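# Park the bicycle upright in the floor rack

## Task

Get the bike into the floor rack so that one of its wheels sits in the rack's slot, pushed near the slot's closed end, with the kickstand raised completely. When the scene ends the bike must be motionless and touched by nothing except the rack: no wall, furniture or loose item may be against it. The rack is loose on the floor rather than anchored. If the bike falls or is left leaning, the task fails.

## Robot and tools

Robot: TidyBot++, a four-caster mobile base (0.54 m long, 0.50 m wide, 0.38 m tall) carrying a single seven-joint arm with a two-finger gripper. The shoulder sits 0.12 m ahead of the base centre, 0.68 m up. Segments: upper arm 0.42 m, forearm 0.31 m, hand 0.31 m to the hand point. Cameras: base_camera (fixed on the base, looking forward and down) and wrist_camera (on the hand, looking along it). The arm begins folded, hand down, poking up to 0.08 m beyond the base front.

Frames: base frame has its origin on the floor below the base centre, x ahead, y to the left, z upward, metres. hand_pose, hand_target and any "target" use this frame; the hand point is midway between the finger pads, its z axis runs out along the fingers and the fingers close along its y axis. The odometry frame is where the base frame was at scene start; base_odometry reports x, y and heading (rad, left positive, -3.142 to 3.142) from wheel turns only, so slip looks like travel and drift of a few cm builds up. base_tilt gives forward/right lean in degrees.

move: one action per call, built from "base", "joints", "target" and optional "speeds"; all listed motions begin together.
- base: an object of relative offsets from where the base currently is, measured along its own axes at the start: translate_m (metres, forward +, -2 to 2), strafe_m (metres, left +, -2 to 2), rotate_rad (radians, counter-clockwise seen from above +, -6.3 to 6.3). They are displacements, not places.
- joints: absolute angles by name, radians: joint_1_rad (unlimited; + is clockwise from above, opposite to heading), joint_2_rad -2.249 to 2.249 (shoulder, 0 = upper arm vertical, + leans forward), joint_3_rad unlimited, joint_4_rad -2.579 to 2.579 (elbow), joint_5_rad unlimited, joint_6_rad -2.099 to 2.099 (wrist), joint_7_rad unlimited (hand roll). gripper_pos 0 (open, ~85 mm gap) to 1 (closed). Unlimited joints take the short way round; turn farther in steps under half a turn.
- target: a single list of seven numbers, an absolute hand pose in the base frame: x, y, z in metres then quaternion qw, qx, qy, qz. With target, joints may only carry gripper_pos.
- speeds: caps for this action only: translate_m and strafe_m 0.05 to 0.5 m/s (give just one when both are used), rotate_rad 0.1 to 1.57 rad/s.
- cameras: list of base_camera, wrist_camera or all; [] for no images.
- blocking: true/omitted waits until everything rests; false returns after about 0.5 s while motion continues. A later move overrides only the parts it names.
A call without an action just reports state and images. Unknown keys make a call invalid; out-of-range values get it refused, and then the rest of that reply's move, wait and finished_scene calls are skipped, as they are after an unplanned stop.

wait(seconds 0 to 10, cameras): lets time pass and reports. stop(cameras): brakes all running motions; braked parts read "stopped" and may still press. zoom_image(camera, region [x0, y0, x1, y1] in pixels, max 504 x 504): enlarges part of that camera's latest image. read_manual: licence text only. finished_scene(scene 1 or 2): ends the scene for good; the bike must stay parked without the robot.

Result lines: "move" is done or the worst status; base_status, joint_status, hand_status give each motion's outcome: done, moving, off_target (resting away from goal, maybe still pushing), stopped, contact_stop, time_out, not_followed (a check withheld the arm, with "joint command not followed" or "pose unreachable" and a cause), torque_fault, limit_stop_at_motor_heat. on_its_own lists things the robot did uncommanded. motor_effort is percent of max torque per motor, peak in brackets. "ARM HIT" marks a hard hit on the base or itself. Motor temperatures are listed per joint; MOTOR HOT from 60 °C, OVER-TEMPERATURE FAULT at 75 °C with the arm sagging 30 to 60 s. "pictures" names the returned images in order.

Practical points: hand targets usually land within about 3 cm; correct by adding the desired-minus-measured error to the previous target. To hold still, resend hand_target, not hand_pose. A carried load makes the arm sag. A hand pointing down reaches at most about 0.94 m high, near the base. Targets low and forward close to the base may miss or drive the arm into the base; nothing stops the arm hitting the base. Base accelerations are 0.5 m/s2 and 1.57 rad/s2; a blocked base shoves until a 14 s time_out.

Avoid: dropping or flinging the bike, slamming or shoving things hard, heavy pulls or twists on the gripper, squeezing a part still resting on something, arm snags above about 0.6 m while driving (tipping risk), reaching far out from folded near furniture, and long stretched-out holds that heat motors. Torque limits are 104.5 N m (joints 1 to 4) and 51.3 N m (5 to 7); exceeding one freezes the arm for 10 s. Occasionally an outside tug may act on a held part.

Each tool is called after "Call:" as name(argument=value, ...) on one line, values as JSON.

## Session

Call:
move()

Scene clock: 0.00 s.
Motor temperatures (°C): [38 35 34 39 38 51 44]
base_odometry: x=+0.000 y=+0.000 heading=+0.000
base_tilt: forward=+0.0 right=+0.6
base_status: not commanded
joint_positions: joint_1_rad=+0.018 joint_2_rad=-0.322 joint_3_rad=+3.139 joint_4_rad=-2.542 joint_5_rad=+0.018 joint_6_rad=-0.861 joint_7_rad=+1.593 gripper_pos=+0.000
joint_status: not commanded
motor_effort: joint_1_rad=+0 joint_2_rad=-1 joint_3_rad=+1 joint_4_rad=+14 joint_5_rad=-2 joint_6_rad=+1 joint_7_rad=+1
hand_pose: x=+0.2550 y=-0.0050 z=+0.5801 quat_wxyz=(+0.008, +0.999, +0.009, +0.030) (m; base frame)
hand_target: x=+0.2549 y=-0.0050 z=+0.5801 quat_wxyz=(+0.008, +0.999, +0.009, +0.030) (m; base frame)
hand_status: not commanded
pictures: base_camera, wrist_camera

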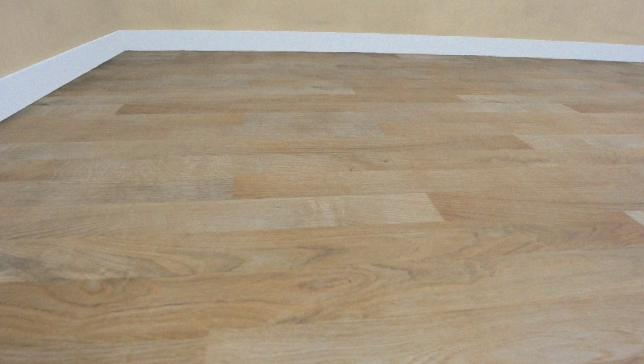

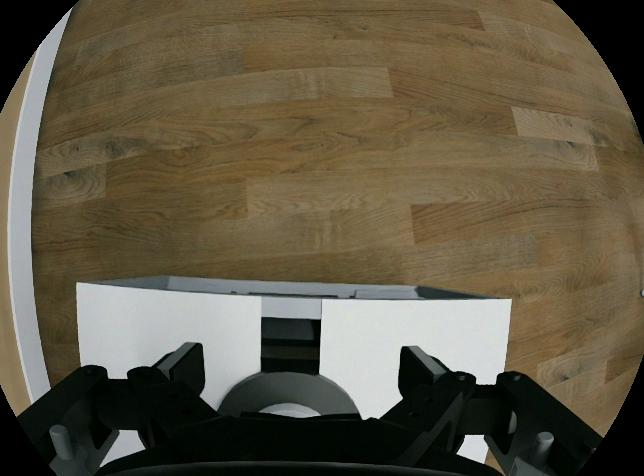

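Call:
move(base={"rotate_rad": -1.2}, joints={"joint_6_rad": 0.2})

Scene clock: 2.20 s.
Motor temperatures (°C): [38 35 34 39 38 51 44]
move: done
base_odometry: x=+0.000 y=+0.000 heading=-1.200
base_tilt: forward=+0.0 right=+0.6
base_status: done
joint_positions: joint_1_rad=+0.018 joint_2_rad=-0.322 joint_3_rad=+3.139 joint_4_rad=-2.539 joint_5_rad=+0.018 joint_6_rad=+0.164 joint_7_rad=+1.593 gripper_pos=+0.000
joint_status: all done
motor_effort: joint_1_rad=+0(1) joint_2_rad=-5(6) joint_3_rad=+0(1) joint_4_rad=+19(19) joint_5_rad=-1(2) joint_6_rad=+8(8) joint_7_rad=+0(1)
hand_pose: x=+0.5126 y=-0.0036 z=+0.7471 quat_wxyz=(+0.013, +0.856, +0.012, +0.517) (m; base frame)
hand_target: x=+0.5166 y=-0.0034 z=+0.7554 quat_wxyz=(+0.013, +0.847, +0.012, +0.531) (m; base frame)
hand_status: not commanded
pictures: base_camera, wrist_camera
camera_calibration:
wrist_camera: T_world_to_cam=[[-0.00247665, -0.998407, 0.0563653, -0.0509004], [-0.500153, -0.0475722, -0.864629, 0.956744], [0.865933, -0.0303327, -0.499239, 0.0707558], [0, 0, 0, 1]] pos_world=[0.417123, -0.00315869, 0.865421]

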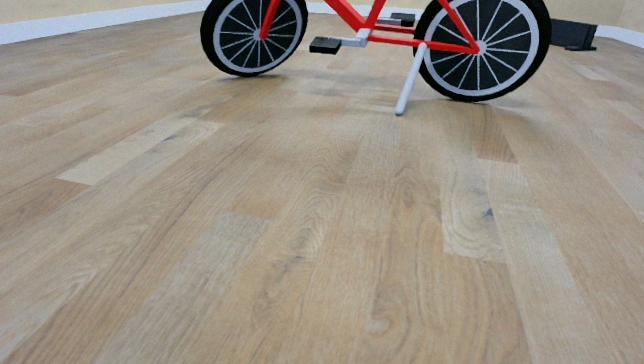

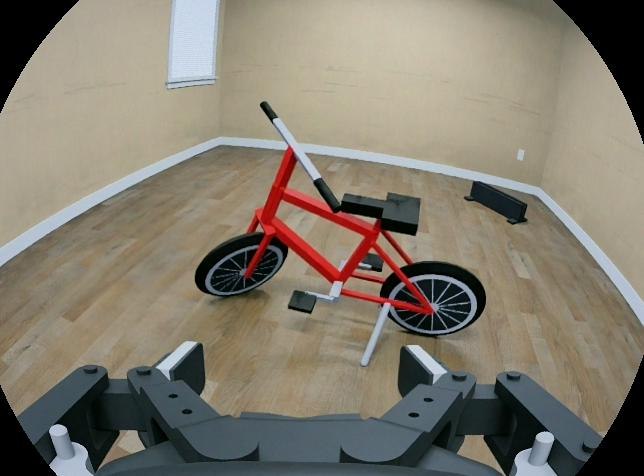

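Call:
zoom_image(camera="wrist_camera", region=[430, 150, 560, 250])

Call:
zoom_image(camera="wrist_camera", region=[180, 90, 500, 380])

Scaled by 3.877.

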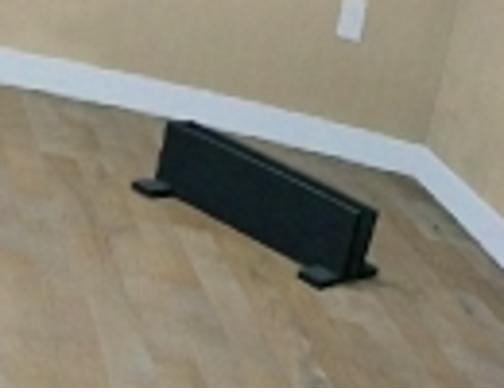

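Scaled by 1.575.

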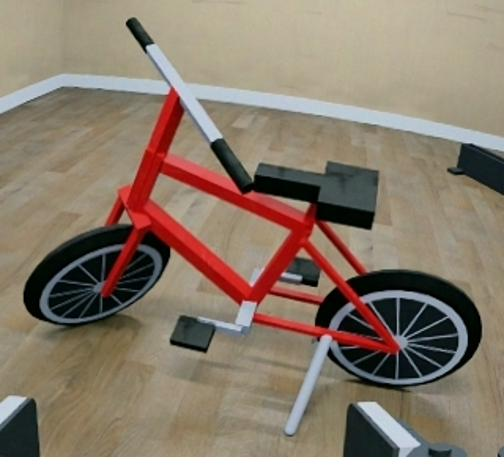

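Call:
move(base={"translate_m": 0.85, "strafe_m": -1.1})

Scene clock: 7.57 s.
Motor temperatures (°C): [38 35 34 39 38 51 44]
move: done
base_odometry: x=-0.717 y=-1.191 heading=-1.200
base_tilt: forward=+0.0 right=+0.6
base_status: done
joint_positions: joint_1_rad=+0.018 joint_2_rad=-0.322 joint_3_rad=+3.139 joint_4_rad=-2.539 joint_5_rad=+0.018 joint_6_rad=+0.166 joint_7_rad=+1.593 gripper_pos=+0.000
joint_status: not commanded
motor_effort: joint_1_rad=+0(1) joint_2_rad=-5(8) joint_3_rad=+0(2) joint_4_rad=+18(19) joint_5_rad=-1(2) joint_6_rad=+8(8) joint_7_rad=+0(1)
hand_pose: x=+0.5128 y=-0.0036 z=+0.7475 quat_wxyz=(+0.013, +0.855, +0.012, +0.518) (m; base frame)
hand_target: x=+0.5166 y=-0.0034 z=+0.7554 quat_wxyz=(+0.013, +0.847, +0.012, +0.531) (m; base frame)
hand_status: not commanded
pictures: base_camera, wrist_camera
camera_calibration:
wrist_camera: T_world_to_cam=[[-0.00248104, -0.998406, 0.0563863, -0.0509076], [-0.498886, -0.0476325, -0.865358, 0.957093], [0.866664, -0.0302774, -0.497973, 0.0694546], [0, 0, 0, 1]] pos_world=[0.41716, -0.00313477, 0.865685]

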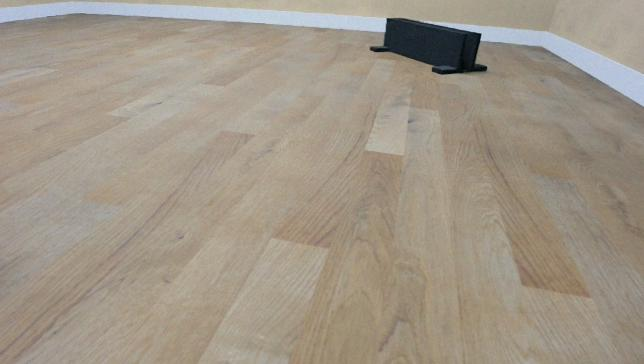

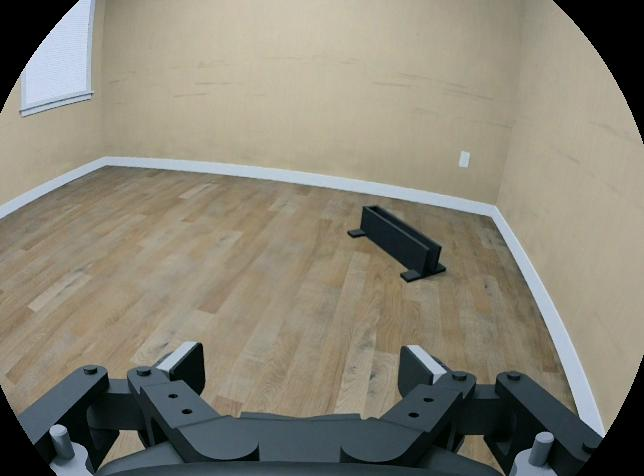

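Call:
zoom_image(camera="wrist_camera", region=[330, 190, 460, 290])

Call:
zoom_image(camera="base_camera", region=[360, 10, 500, 80])

Scaled by 3.877.

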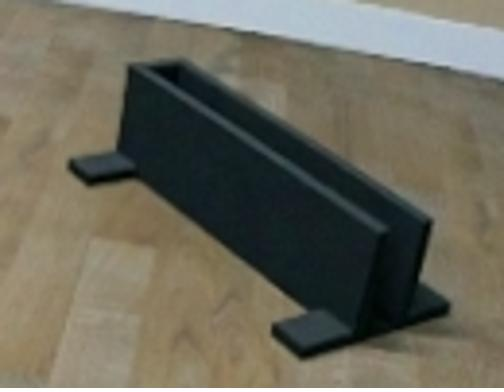

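Scaled by 3.600.

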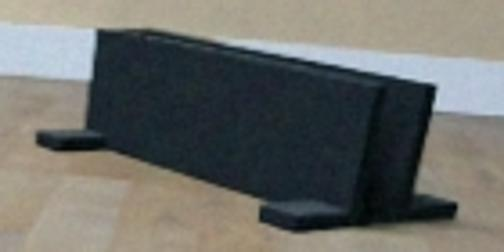

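Call:
move(base={"translate_m": 0.8, "strafe_m": -0.4}, joints={"joint_6_rad": -0.2})

Call:
zoom_image(camera="base_camera", region=[200, 0, 504, 300])

Scene clock: 11.73 s.
Motor temperatures (°C): [38 35 34 39 38 51 44]
move: done
base_odometry: x=-0.800 y=-2.082 heading=-1.201
base_tilt: forward=+0.0 right=+0.6
base_status: done
joint_positions: joint_1_rad=+0.018 joint_2_rad=-0.322 joint_3_rad=+3.139 joint_4_rad=-2.546 joint_5_rad=+0.018 joint_6_rad=-0.170 joint_7_rad=+1.593 gripper_pos=+0.000
joint_status: all done
motor_effort: joint_1_rad=+0(1) joint_2_rad=-4(6) joint_3_rad=+1(1) joint_4_rad=+17(21) joint_5_rad=-1(3) joint_6_rad=+6(8) joint_7_rad=+0(1)
hand_pose: x=+0.4469 y=-0.0045 z=+0.6613 quat_wxyz=(+0.012, +0.931, +0.011, +0.365) (m; base frame)
hand_target: x=+0.4417 y=-0.0046 z=+0.6569 quat_wxyz=(+0.012, +0.936, +0.011, +0.353) (m; base frame)
hand_status: not commanded
pictures: base_camera, wrist_camera
camera_calibration:
wrist_camera: T_world_to_cam=[[0.0113492, -0.998511, 0.0533622, -0.0513557], [-0.760996, -0.0432432, -0.647314, 0.822549], [0.648657, -0.0332619, -0.760353, 0.354548], [0, 0, 0, 1]] pos_world=[0.396559, -0.00391656, 0.80477]

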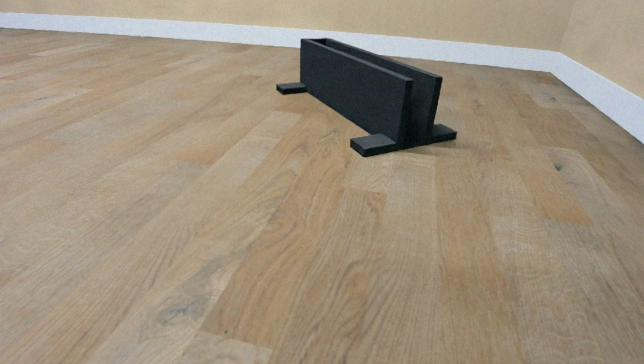

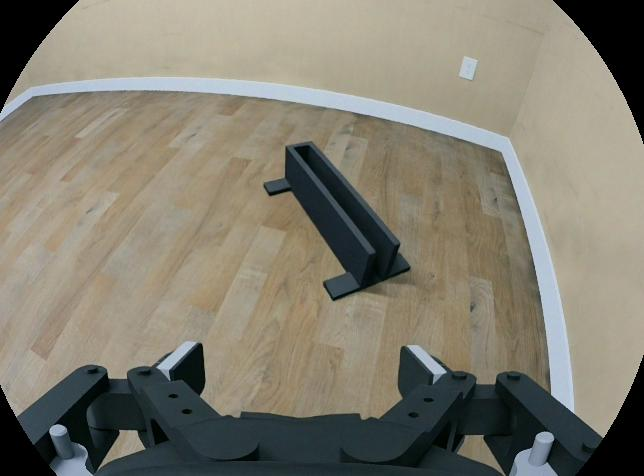

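Scaled by 1.658.

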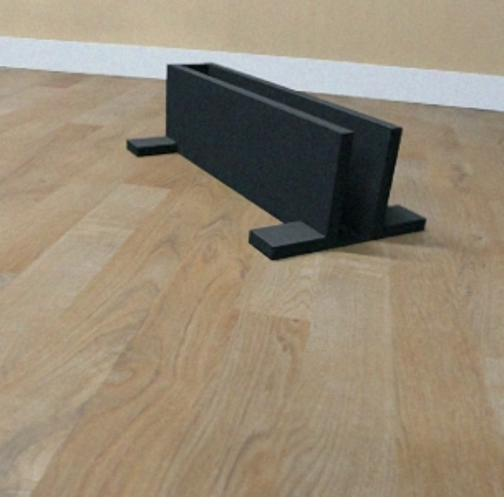

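Call:
zoom_image(camera="wrist_camera", region=[310, 220, 430, 310])

Call:
zoom_image(camera="base_camera", region=[340, 60, 470, 170])

Scaled by 4.200.

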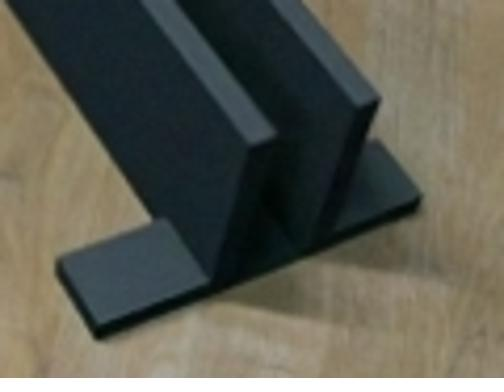

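Scaled by 3.877.

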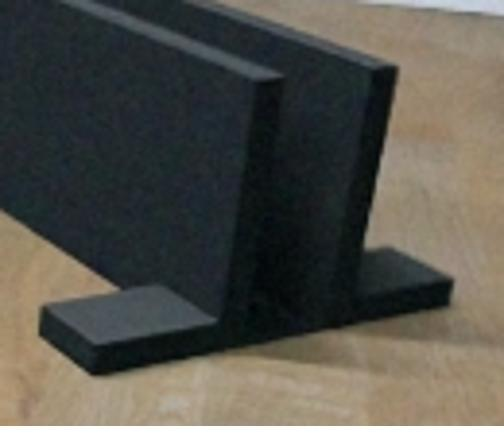

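Call:
move(base={"translate_m": 0.4}, target=[0.66, -0.1, 0.45, 0, 0.976, 0.216, 0])

Scene clock: 14.87 s.
Motor temperatures (°C): [38 35 34 39 38 51 44]
move: off_target
base_odometry: x=-0.655 y=-2.455 heading=-1.201
base_tilt: forward=+0.0 right=+0.6
base_status: done
joint_positions: joint_1_rad=+0.216 joint_2_rad=+0.817 joint_3_rad=+3.072 joint_4_rad=-1.455 joint_5_rad=+0.018 joint_6_rad=-0.821 joint_7_rad=+2.083 gripper_pos=+0.000
joint_status: not commanded
motor_effort: joint_1_rad=+0(1) joint_2_rad=-41(42) joint_3_rad=-2(3) joint_4_rad=+14(19) joint_5_rad=-2(3) joint_6_rad=+1(7) joint_7_rad=+1(1)
hand_pose: x=+0.6745 y=-0.0856 z=+0.4575 quat_wxyz=(-0.009, +0.984, +0.176, +0.030) (m; base frame)
hand_target: x=+0.6600 y=-0.1000 z=+0.4500 quat_wxyz=(+0.000, +0.976, +0.216, +0.000) (m; base frame)
hand_status: off_target (0.022 m and 5.9 deg from the pose sent, 0.315 m and 48.6 deg at the start)
pictures: base_camera, wrist_camera
camera_calibration:
wrist_camera: T_world_to_cam=[[0.360159, -0.932823, 0.0112706, -0.334418], [-0.93259, -0.360323, -0.0210618, 0.662386], [0.023708, -0.00292528, -0.999715, 0.58288], [0, 0, 0, 1]] pos_world=[0.724359, -0.0715745, 0.600434]

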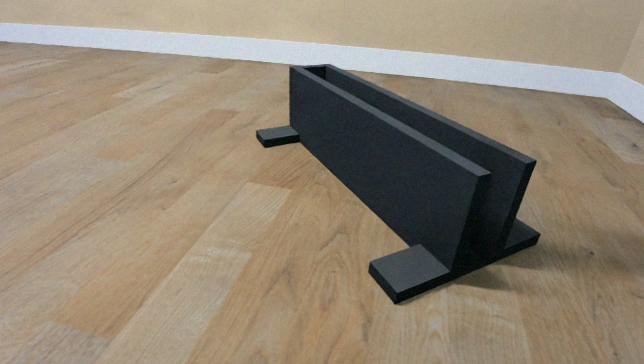

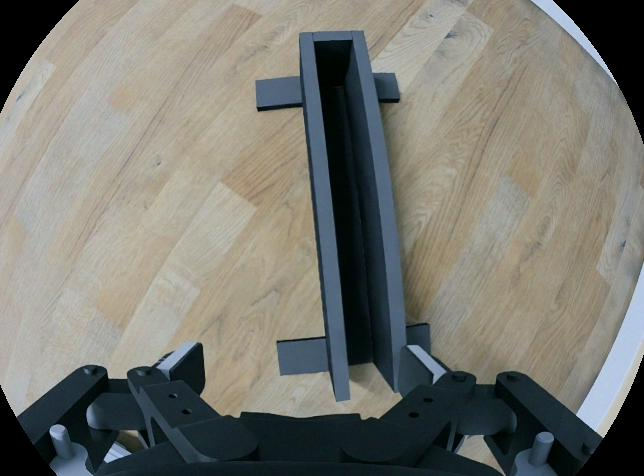

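Call:
move(target=[0.785, -0.063, 0.28, 0, 0.974, 0.225, 0], joints={"gripper_pos": 0.45})

Scene clock: 17.27 s.
Motor temperatures (°C): [38 35 34 39 38 51 44]
move: off_target
base_odometry: x=-0.655 y=-2.455 heading=-1.201
base_tilt: forward=+0.0 right=+0.6
base_status: not commanded
joint_positions: joint_1_rad=+0.130 joint_2_rad=+1.343 joint_3_rad=+3.074 joint_4_rad=-0.835 joint_5_rad=+0.018 joint_6_rad=-0.917 joint_7_rad=+2.083 gripper_pos=+0.450
joint_status: all done
motor_effort: joint_1_rad=+0(1) joint_2_rad=-51(53) joint_3_rad=-2(3) joint_4_rad=+14(15) joint_5_rad=-2(2) joint_6_rad=+1(1) joint_7_rad=+1(1)
hand_pose: x=+0.7999 y=-0.0551 z=+0.2885 quat_wxyz=(-0.017, +0.979, +0.202, +0.031) (m; base frame)
hand_target: x=+0.7850 y=-0.0630 z=+0.2800 quat_wxyz=(+0.000, +0.974, +0.225, +0.000) (m; base frame)
hand_status: off_target (0.019 m and 4.8 deg from the pose sent, 0.210 m and 6.8 deg at the start)
pictures: base_camera, wrist_camera
camera_calibration:
wrist_camera: T_world_to_cam=[[0.409644, -0.912242, -0.00241229, -0.38375], [-0.911963, -0.40945, -0.0259816, 0.769054], [0.0227138, 0.0128431, -0.99966, 0.412641], [0, 0, 0, 1]] pos_world=[0.849177, -0.0404832, 0.431556]

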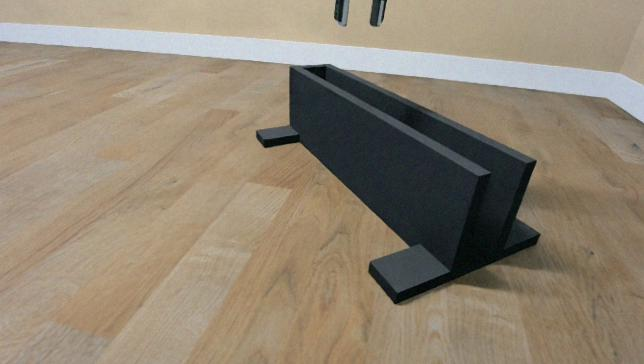

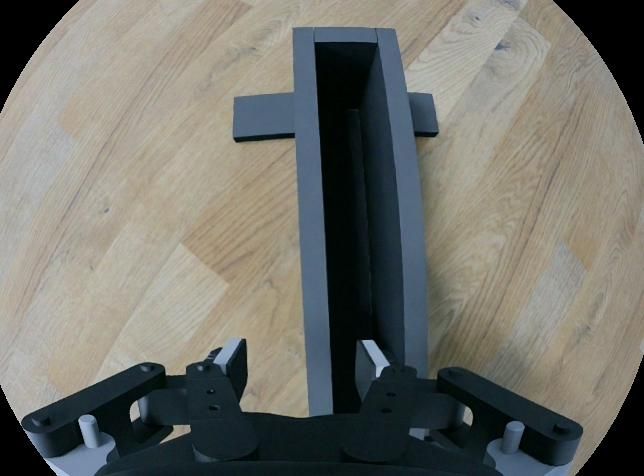

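Call:
move(target=[0.779, -0.0735, 0.2, 0, 0.968, 0.25, 0])

Scene clock: 19.23 s.
Motor temperatures (°C): [38 36 34 39 38 51 44]
move: off_target
base_odometry: x=-0.655 y=-2.455 heading=-1.201
base_tilt: forward=+0.0 right=+0.6
base_status: not commanded
joint_positions: joint_1_rad=+0.130 joint_2_rad=+1.507 joint_3_rad=+3.074 joint_4_rad=-0.752 joint_5_rad=+0.018 joint_6_rad=-0.915 joint_7_rad=+2.116 gripper_pos=+0.450
joint_status: not commanded
motor_effort: joint_1_rad=+0(1) joint_2_rad=-51(56) joint_3_rad=-2(3) joint_4_rad=+13(15) joint_5_rad=-2(3) joint_6_rad=+0(1) joint_7_rad=+1(1)
hand_pose: x=+0.7705 y=-0.0523 z=+0.1999 quat_wxyz=(-0.030, +0.976, +0.215, -0.006) (m; base frame)
hand_target: x=+0.7790 y=-0.0735 z=+0.2000 quat_wxyz=(+0.000, +0.968, +0.250, +0.000) (m; base frame)
hand_status: off_target (0.023 m and 5.5 deg from the pose sent, 0.093 m and 6.9 deg at the start)
pictures: base_camera, wrist_camera
camera_calibration:
wrist_camera: T_world_to_cam=[[0.432624, -0.900486, -0.0442974, -0.377997], [-0.899937, -0.434276, 0.0389603, 0.717492], [-0.0543205, 0.0230097, -0.998258, 0.384343], [0, 0, 0, 1]] pos_world=[0.830105, -0.0376348, 0.338976]

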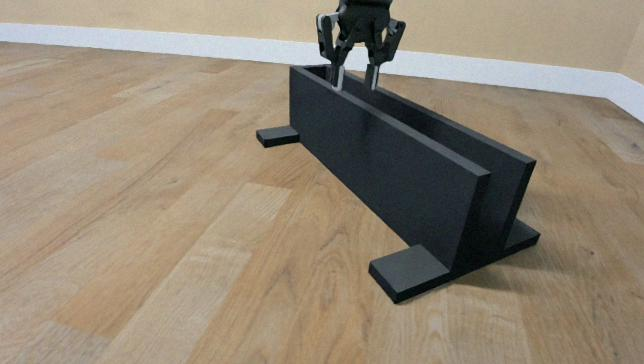

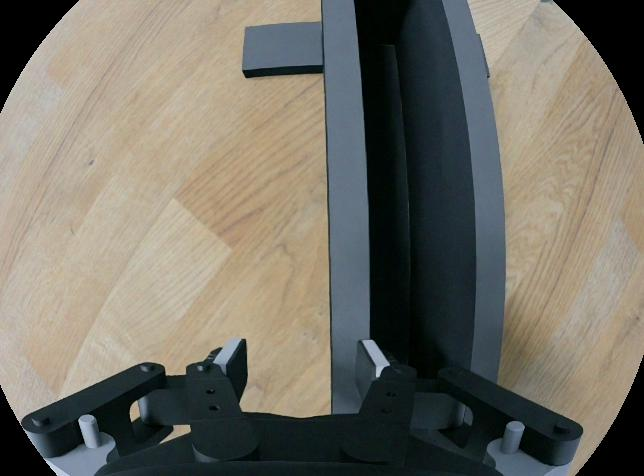

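Call:
move(target=[0.79, -0.096, 0.205, 0, 0.968, 0.25, 0])

Scene clock: 20.47 s.
Motor temperatures (°C): [38 36 34 39 38 51 44]
move: off_target
base_odometry: x=-0.655 y=-2.455 heading=-1.201
base_tilt: forward=+0.0 right=+0.6
base_status: not commanded
joint_positions: joint_1_rad=+0.141 joint_2_rad=+1.516 joint_3_rad=+3.082 joint_4_rad=-0.652 joint_5_rad=+0.018 joint_6_rad=-0.926 joint_7_rad=+2.156 gripper_pos=+0.450
joint_status: not commanded
motor_effort: joint_1_rad=+0(1) joint_2_rad=-52(53) joint_3_rad=-2(2) joint_4_rad=+14(15) joint_5_rad=-2(3) joint_6_rad=+1(1) joint_7_rad=+0(1)
hand_pose: x=+0.8107 y=-0.0710 z=+0.2187 quat_wxyz=(-0.013, +0.973, +0.226, +0.030) (m; base frame)
hand_target: x=+0.7900 y=-0.0960 z=+0.2050 quat_wxyz=(+0.000, +0.968, +0.250, +0.000) (m; base frame)
hand_status: off_target (0.035 m and 4.7 deg from the pose sent, 0.048 m and 5.5 deg at the start)
pictures: base_camera, wrist_camera
camera_calibration:
wrist_camera: T_world_to_cam=[[0.454066, -0.890934, 0.00774157, -0.439494], [-0.890625, -0.454115, -0.023804, 0.749676], [0.0247234, 0.00391377, -0.999687, 0.340579], [0, 0, 0, 1]] pos_world=[0.858819, -0.0524538, 0.36172]

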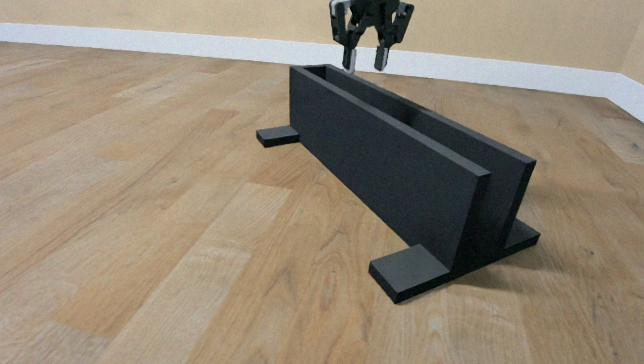

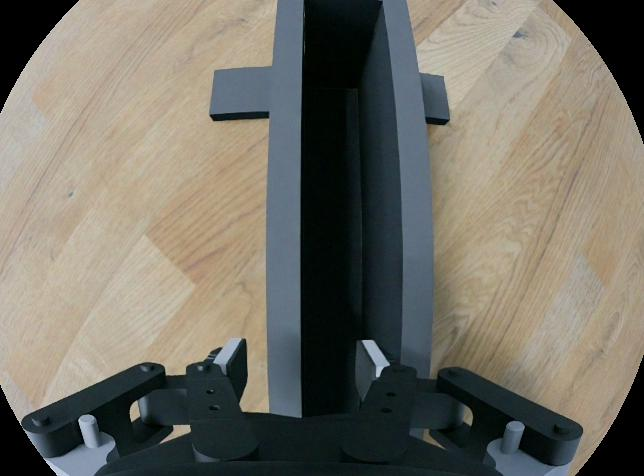

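Call:
move(target=[0.785, -0.089, 0.15, 0, 0.968, 0.25, 0])

Scene clock: 21.97 s.
Motor temperatures (°C): [38 36 34 39 38 51 44]
move: off_target
base_odometry: x=-0.655 y=-2.455 heading=-1.201
base_tilt: forward=+0.0 right=+0.6
base_status: not commanded
joint_positions: joint_1_rad=+0.141 joint_2_rad=+1.645 joint_3_rad=+3.090 joint_4_rad=-0.565 joint_5_rad=+0.018 joint_6_rad=-0.926 joint_7_rad=+2.156 gripper_pos=+0.450
joint_status: not commanded
motor_effort: joint_1_rad=+0(1) joint_2_rad=-52(56) joint_3_rad=-2(2) joint_4_rad=+13(15) joint_5_rad=-2(3) joint_6_rad=+0(1) joint_7_rad=+1(1)
hand_pose: x=+0.7890 y=-0.0734 z=+0.1530 quat_wxyz=(-0.016, +0.974, +0.224, +0.009) (m; base frame)
hand_target: x=+0.7850 y=-0.0890 z=+0.1500 quat_wxyz=(+0.000, +0.968, +0.250, +0.000) (m; base frame)
hand_status: off_target (0.016 m and 3.7 deg from the pose sent, 0.076 m and 4.7 deg at the start)
pictures: base_camera, wrist_camera
camera_calibration:
wrist_camera: T_world_to_cam=[[0.449963, -0.892996, -0.00958356, -0.425502], [-0.892856, -0.450063, 0.0158309, 0.723624], [-0.0184501, 0.00143343, -0.999829, 0.309357], [0, 0, 0, 1]] pos_world=[0.84326, -0.0547391, 0.293771]

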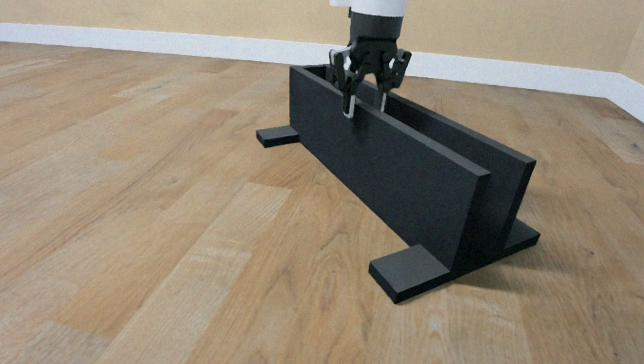

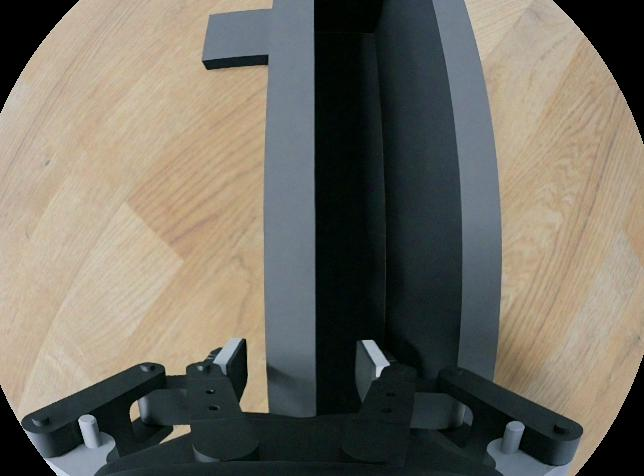

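Call:
move(joints={"gripper_pos": 0.9})

Scene clock: 22.83 s.
Motor temperatures (°C): [38 36 34 39 38 51 44]
move: off_target
base_odometry: x=-0.655 y=-2.455 heading=-1.201
base_tilt: forward=+0.0 right=+0.6
base_status: not commanded
joint_positions: joint_1_rad=+0.138 joint_2_rad=+1.644 joint_3_rad=+3.092 joint_4_rad=-0.565 joint_5_rad=+0.018 joint_6_rad=-0.930 joint_7_rad=+2.159 gripper_pos=+0.820
joint_status: gripper_pos off_target (ended at +0.820, target +0.900)
motor_effort: joint_1_rad=+3(6) joint_2_rad=-50(52) joint_3_rad=+1(3) joint_4_rad=+14(15) joint_5_rad=+0(3) joint_6_rad=+0(4) joint_7_rad=+0(1)
hand_pose: x=+0.7887 y=-0.0720 z=+0.1538 quat_wxyz=(-0.016, +0.974, +0.227, +0.008) (m; base frame)
hand_target: x=+0.7850 y=-0.0890 z=+0.1500 quat_wxyz=(+0.000, +0.968, +0.250, +0.000) (m; base frame)
hand_status: not commanded
pictures: base_camera, wrist_camera
camera_calibration:
wrist_camera: T_world_to_cam=[[0.455462, -0.890206, -0.00935376, -0.428301], [-0.890014, -0.455558, 0.0185181, 0.720924], [-0.0207461, -0.000109321, -0.999785, 0.311815], [0, 0, 0, 1]] pos_world=[0.843175, -0.0528198, 0.294391]

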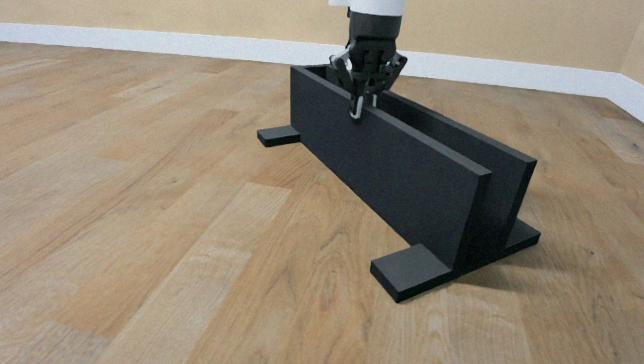

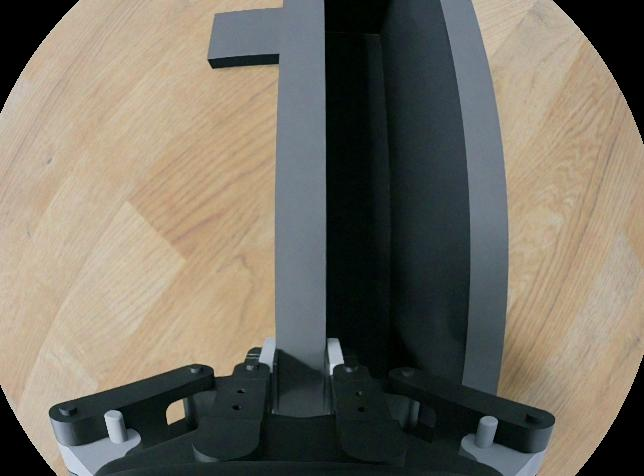

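Call:
move(target=[0.785, -0.089, 0.19, 0, 0.968, 0.25, 0])

Scene clock: 24.70 s.
Motor temperatures (°C): [38 36 34 39 38 51 44]
move: off_target
base_odometry: x=-0.655 y=-2.455 heading=-1.201
base_tilt: forward=+0.1 right=+0.6
base_status: not commanded
joint_positions: joint_1_rad=+0.139 joint_2_rad=+1.605 joint_3_rad=+3.092 joint_4_rad=-0.654 joint_5_rad=+0.018 joint_6_rad=-0.921 joint_7_rad=+2.159 gripper_pos=+0.820
joint_status: not commanded
motor_effort: joint_1_rad=-1(2) joint_2_rad=-57(58) joint_3_rad=-2(3) joint_4_rad=+13(15) joint_5_rad=-1(4) joint_6_rad=-4(4) joint_7_rad=+1(1)
hand_pose: x=+0.7670 y=-0.0686 z=+0.1576 quat_wxyz=(-0.023, +0.973, +0.228, -0.012) (m; base frame)
hand_target: x=+0.7850 y=-0.0890 z=+0.1900 quat_wxyz=(+0.000, +0.968, +0.250, +0.000) (m; base frame)
hand_status: off_target (0.042 m and 4.0 deg from the pose sent, 0.040 m and 3.4 deg at the start)
pictures: base_camera, wrist_camera
camera_calibration:
wrist_camera: T_world_to_cam=[[0.457357, -0.888661, -0.03327, -0.412933], [-0.88712, -0.458533, 0.0525971, 0.695296], [-0.0619963, 0.00545886, -0.998061, 0.346941], [0, 0, 0, 1]] pos_world=[0.827178, -0.0500357, 0.29596]

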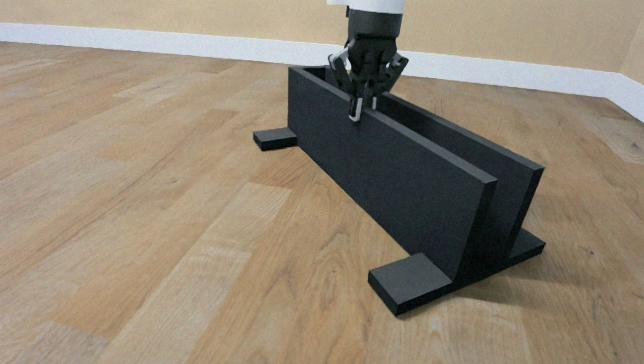

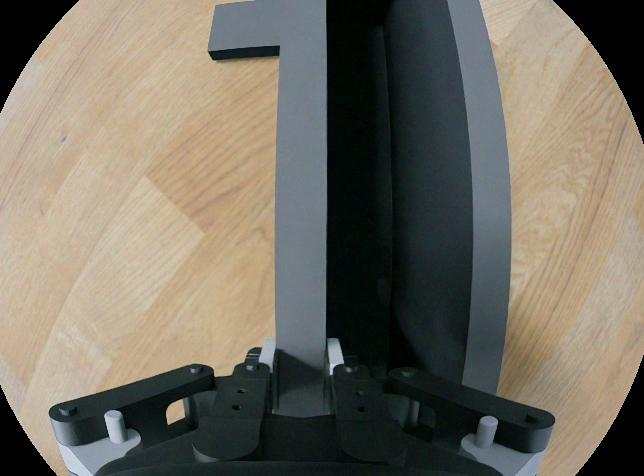

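Call:
move(target=[0.785, -0.089, 0.24, 0, 0.968, 0.25, 0])

Scene clock: 26.87 s.
Motor temperatures (°C): [38 37 34 39 38 51 44]
move: off_target
base_odometry: x=-0.655 y=-2.455 heading=-1.201
base_tilt: forward=+0.0 right=+0.6
base_status: not commanded
joint_positions: joint_1_rad=+0.139 joint_2_rad=+1.525 joint_3_rad=+3.092 joint_4_rad=-0.764 joint_5_rad=+0.018 joint_6_rad=-0.927 joint_7_rad=+2.159 gripper_pos=+0.820
joint_status: not commanded
motor_effort: joint_1_rad=+0(1) joint_2_rad=-63(65) joint_3_rad=-2(3) joint_4_rad=+17(18) joint_5_rad=-2(2) joint_6_rad=-1(5) joint_7_rad=+1(1)
hand_pose: x=+0.7499 y=-0.0650 z=+0.1849 quat_wxyz=(-0.030, +0.972, +0.230, -0.028) (m; base frame)
hand_target: x=+0.7850 y=-0.0890 z=+0.2400 quat_wxyz=(+0.000, +0.968, +0.250, +0.000) (m; base frame)
hand_status: off_target (0.070 m and 5.2 deg from the pose sent, 0.087 m and 4.0 deg at the start)
pictures: base_camera, wrist_camera
camera_calibration:
wrist_camera: T_world_to_cam=[[0.460821, -0.88586, -0.0538152, -0.39968], [-0.88214, -0.463849, 0.0816932, 0.670888], [-0.0973309, 0.00982658, -0.995204, 0.399371], [0, 0, 0, 1]] pos_world=[0.81487, -0.0467947, 0.321139]

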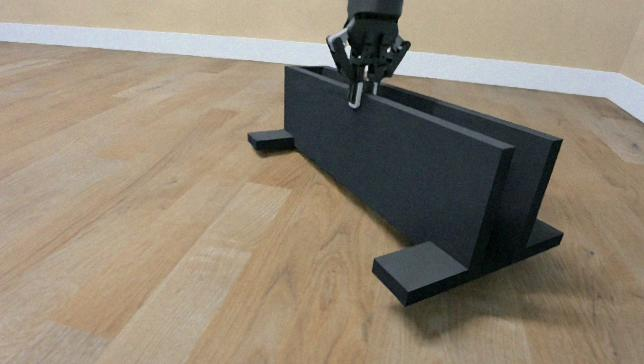

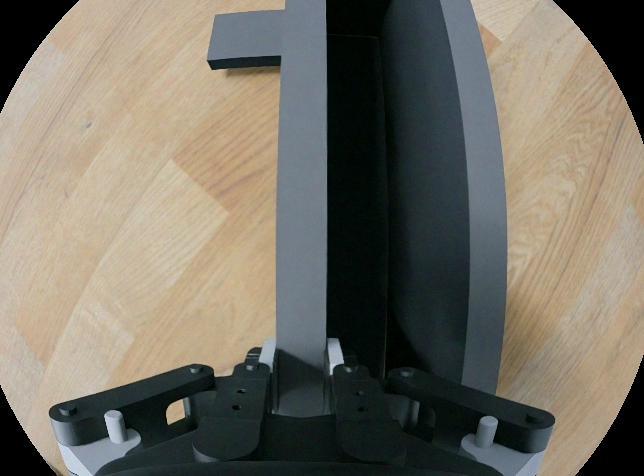

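Call:
move(target=[0.68, -0.08, 0.28, 0, 0.968, 0.25, 0], base={"translate_m": 0.75, "strafe_m": 1.93}, speeds={"translate_m": 0.35})

Scene clock: 34.13 s.
Motor temperatures (°C): [38 38 34 39 38 51 44]
move: off_target
base_odometry: x=+1.415 y=-2.457 heading=-1.202
base_tilt: forward=+0.0 right=+0.6
base_status: done
joint_positions: joint_1_rad=+0.188 joint_2_rad=+1.250 joint_3_rad=+3.046 joint_4_rad=-1.370 joint_5_rad=+0.099 joint_6_rad=-0.659 joint_7_rad=+2.144 gripper_pos=+0.820
joint_status: not commanded
motor_effort: joint_1_rad=+0(5) joint_2_rad=-55(63) joint_3_rad=-4(5) joint_4_rad=+11(17) joint_5_rad=-1(4) joint_6_rad=-1(2) joint_7_rad=+1(1)
hand_pose: x=+0.6303 y=-0.0581 z=+0.2358 quat_wxyz=(-0.040, +0.966, +0.249, -0.056) (m; base frame)
hand_target: x=+0.6800 y=-0.0800 z=+0.2800 quat_wxyz=(+0.000, +0.968, +0.250, +0.000) (m; base frame)
hand_status: off_target (0.070 m and 7.9 deg from the pose sent, 0.119 m and 5.2 deg at the start)
pictures: base_camera, wrist_camera
camera_calibration:
wrist_camera: T_world_to_cam=[[0.491032, -0.866573, -0.0890967, -0.345337], [-0.857397, -0.498847, 0.126578, 0.536197], [-0.154134, 0.0142375, -0.987947, 0.472711], [0, 0, 0, 1]] pos_world=[0.702167, -0.0385101, 0.368375]

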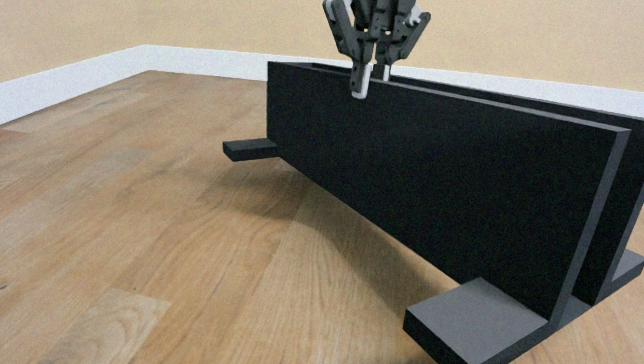

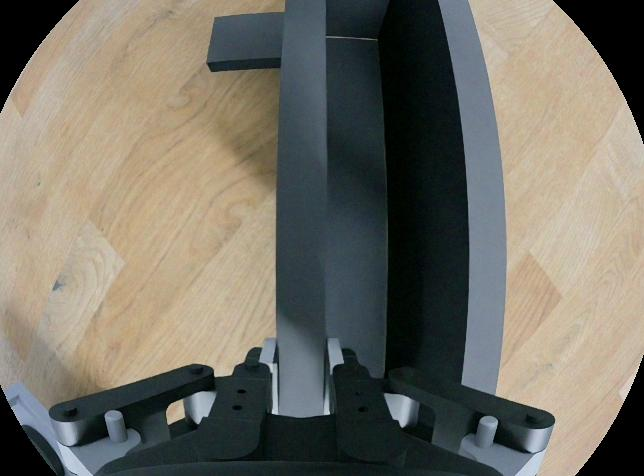

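Call:
move(base={"translate_m": -1.75, "strafe_m": 0.83}, speeds={"translate_m": 0.35})

Call:
move(base={"rotate_rad": -0.37}, speeds={"rotate_rad": 0.5})

Scene clock: 40.97 s.
Motor temperatures (°C): [38 39 34 39 38 51 44]
move: done
base_odometry: x=+1.558 y=-0.525 heading=-1.202
base_tilt: forward=+0.0 right=+0.6
base_status: done
joint_positions: joint_1_rad=+0.189 joint_2_rad=+1.248 joint_3_rad=+3.046 joint_4_rad=-1.381 joint_5_rad=+0.100 joint_6_rad=-0.651 joint_7_rad=+2.144 gripper_pos=+0.820
joint_status: not commanded
motor_effort: joint_1_rad=+0(2) joint_2_rad=-55(57) joint_3_rad=-3(5) joint_4_rad=+11(14) joint_5_rad=-1(3) joint_6_rad=-1(2) joint_7_rad=+1(1)
hand_pose: x=+0.6274 y=-0.0582 z=+0.2356 quat_wxyz=(-0.040, +0.966, +0.249, -0.056) (m; base frame)
hand_target: x=+0.6800 y=-0.0800 z=+0.2800 quat_wxyz=(+0.000, +0.968, +0.250, +0.000) (m; base frame)
hand_status: not commanded
pictures: base_camera, wrist_camera
camera_calibration:
wrist_camera: T_world_to_cam=[[0.491528, -0.866271, -0.0893049, -0.344219], [-0.857032, -0.499375, 0.126966, 0.533388], [-0.154583, 0.01413, -0.987879, 0.472339], [0, 0, 0, 1]] pos_world=[0.69934, -0.0385005, 0.368151]

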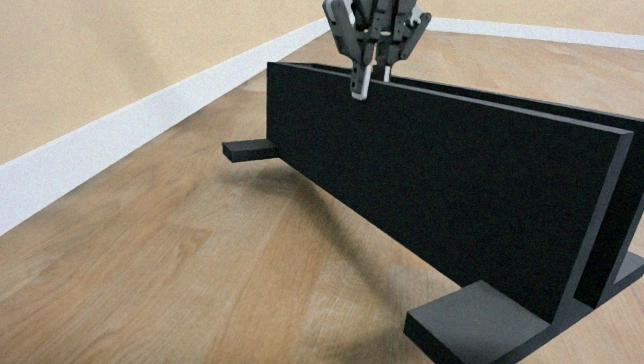

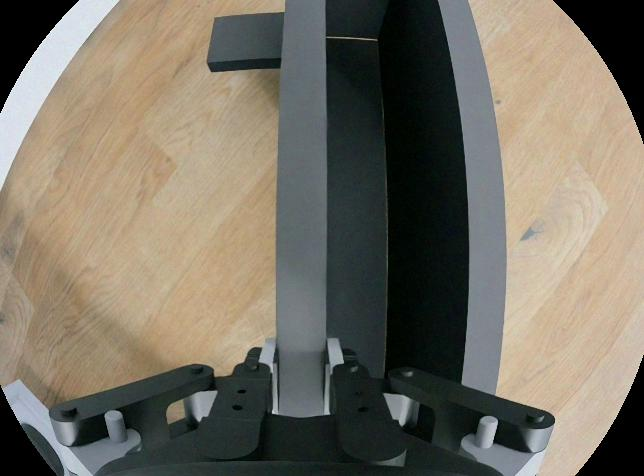

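Scene clock: 42.67 s.
Motor temperatures (°C): [38 39 34 39 38 51 44]
move: done
base_odometry: x=+1.558 y=-0.525 heading=-1.571
base_tilt: forward=+0.0 right=+0.6
base_status: done
joint_positions: joint_1_rad=+0.204 joint_2_rad=+1.247 joint_3_rad=+3.044 joint_4_rad=-1.381 joint_5_rad=+0.107 joint_6_rad=-0.651 joint_7_rad=+2.140 gripper_pos=+0.820
joint_status: not commanded
motor_effort: joint_1_rad=+0(6) joint_2_rad=-55(56) joint_3_rad=-3(8) joint_4_rad=+11(12) joint_5_rad=-1(4) joint_6_rad=-1(2) joint_7_rad=+0(1)
hand_pose: x=+0.6268 y=-0.0657 z=+0.2358 quat_wxyz=(-0.039, +0.968, +0.243, -0.056) (m; base frame)
hand_target: x=+0.6800 y=-0.0800 z=+0.2800 quat_wxyz=(+0.000, +0.968, +0.250, +0.000) (m; base frame)
hand_status: not commanded
pictures: base_camera, wrist_camera
camera_calibration:
wrist_camera: T_world_to_cam=[[0.481927, -0.871863, -0.0871841, -0.345282], [-0.862592, -0.489557, 0.127555, 0.533019], [-0.153892, 0.0137323, -0.987992, 0.472074], [0, 0, 0, 1]] pos_world=[0.698826, -0.0465781, 0.368313]

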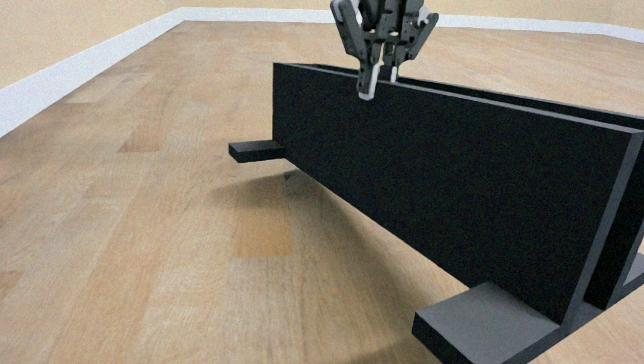

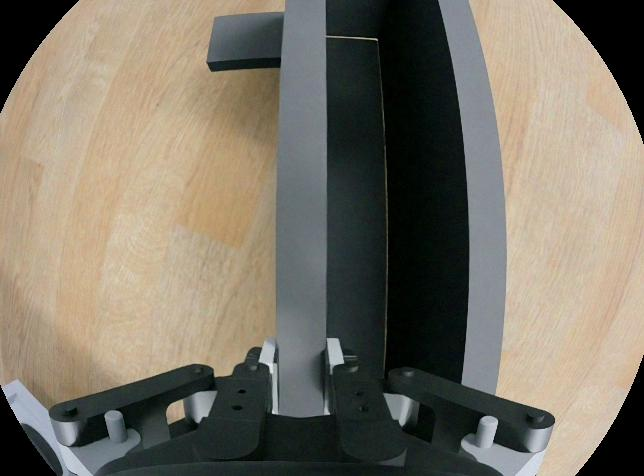

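Call:
move(joints={"joint_7_rad": 3.36})

Scene clock: 44.73 s.
Motor temperatures (°C): [38 39 34 39 38 51 44]
move: done
base_odometry: x=+1.558 y=-0.525 heading=-1.571
base_tilt: forward=+0.0 right=+0.6
base_status: not commanded
joint_positions: joint_1_rad=+0.204 joint_2_rad=+1.247 joint_3_rad=+3.044 joint_4_rad=-1.381 joint_5_rad=+0.111 joint_6_rad=-0.651 joint_7_rad=+3.316 gripper_pos=+0.820
joint_status: all done
motor_effort: joint_1_rad=+0(2) joint_2_rad=-55(56) joint_3_rad=-4(6) joint_4_rad=+10(12) joint_5_rad=-3(4) joint_6_rad=-2(2) joint_7_rad=+1(2)
hand_pose: x=+0.6269 y=-0.0664 z=+0.2358 quat_wxyz=(-0.063, +0.669, +0.740, -0.025) (m; base frame)
hand_target: x=+0.6800 y=-0.0800 z=+0.2800 quat_wxyz=(+0.000, +0.635, +0.772, +0.000) (m; base frame)
hand_status: not commanded
pictures: base_camera, wrist_camera
camera_calibration:
wrist_camera: T_world_to_cam=[[0.987729, 0.117594, -0.102773, -0.593582], [0.11612, -0.993029, -0.0202313, -0.0793174], [-0.104435, 0.00804901, -0.994499, 0.442245], [0, 0, 0, 1]] pos_world=[0.641695, -0.0125222, 0.377203]

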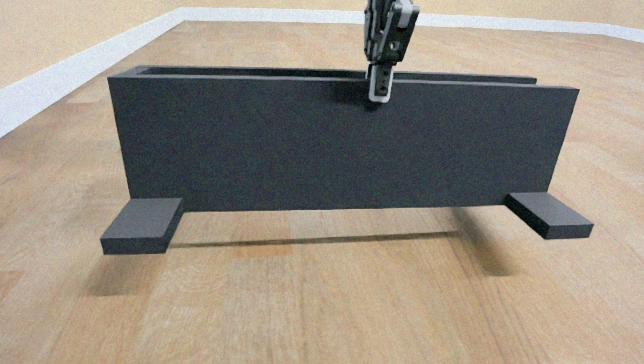

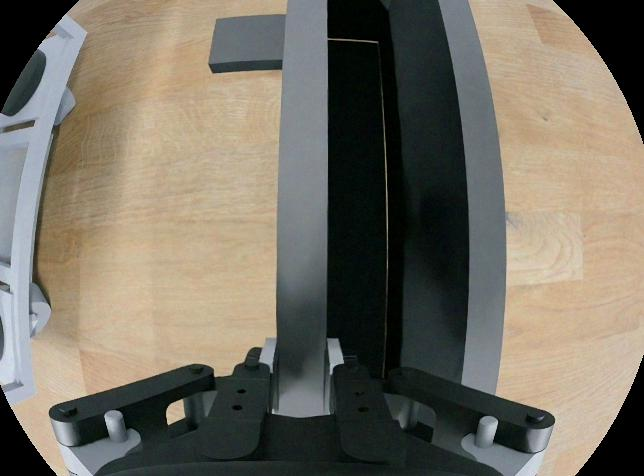

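Call:
move(base={"translate_m": 0.05}, target=[0.68, -0.08, 0.21, 0, 0.656, 0.755, 0])

Scene clock: 46.37 s.
Motor temperatures (°C): [38 39 34 39 38 51 44]
move: off_target
base_odometry: x=+1.558 y=-0.575 heading=-1.572
base_tilt: forward=+0.0 right=+0.6
base_status: done
joint_positions: joint_1_rad=+0.285 joint_2_rad=+1.385 joint_3_rad=+2.865 joint_4_rad=-1.308 joint_5_rad=+0.481 joint_6_rad=-0.622 joint_7_rad=+3.089 gripper_pos=+0.820
joint_status: not commanded
motor_effort: joint_1_rad=+0(2) joint_2_rad=-55(58) joint_3_rad=-8(9) joint_4_rad=+9(13) joint_5_rad=-2(4) joint_6_rad=-1(3) joint_7_rad=+1(1)
hand_pose: x=+0.6351 y=-0.0667 z=+0.1816 quat_wxyz=(-0.047, +0.653, +0.756, -0.026) (m; base frame)
hand_target: x=+0.6800 y=-0.0800 z=+0.2100 quat_wxyz=(+0.000, +0.656, +0.755, +0.000) (m; base frame)
hand_status: off_target (0.055 m and 6.1 deg from the pose sent, 0.061 m and 8.1 deg at the start)
pictures: base_camera, wrist_camera
camera_calibration:
wrist_camera: T_world_to_cam=[[0.983629, 0.160615, -0.0817074, -0.605606], [0.161377, -0.986889, 0.00276981, -0.114163], [-0.0801912, -0.0159102, -0.996653, 0.372566], [0, 0, 0, 1]] pos_world=[0.643992, -0.00946888, 0.322153]

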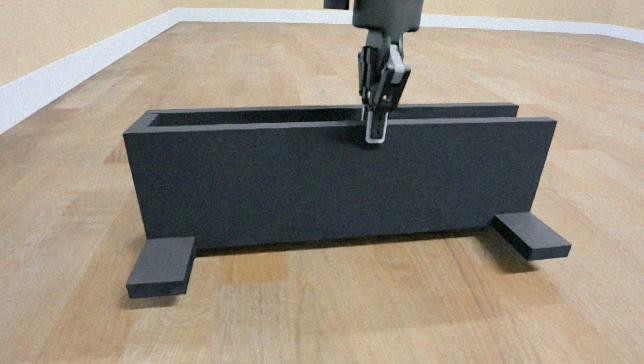

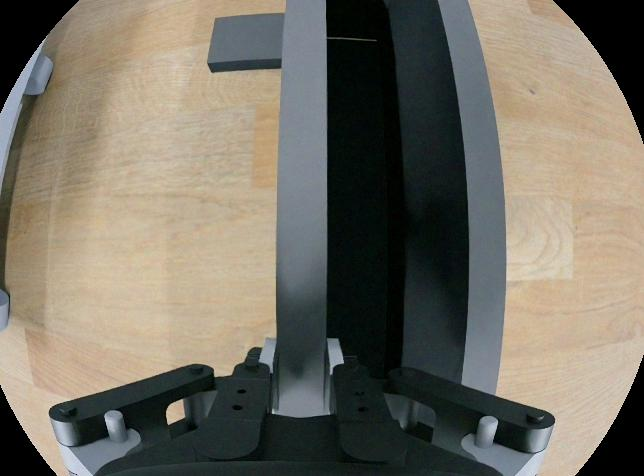

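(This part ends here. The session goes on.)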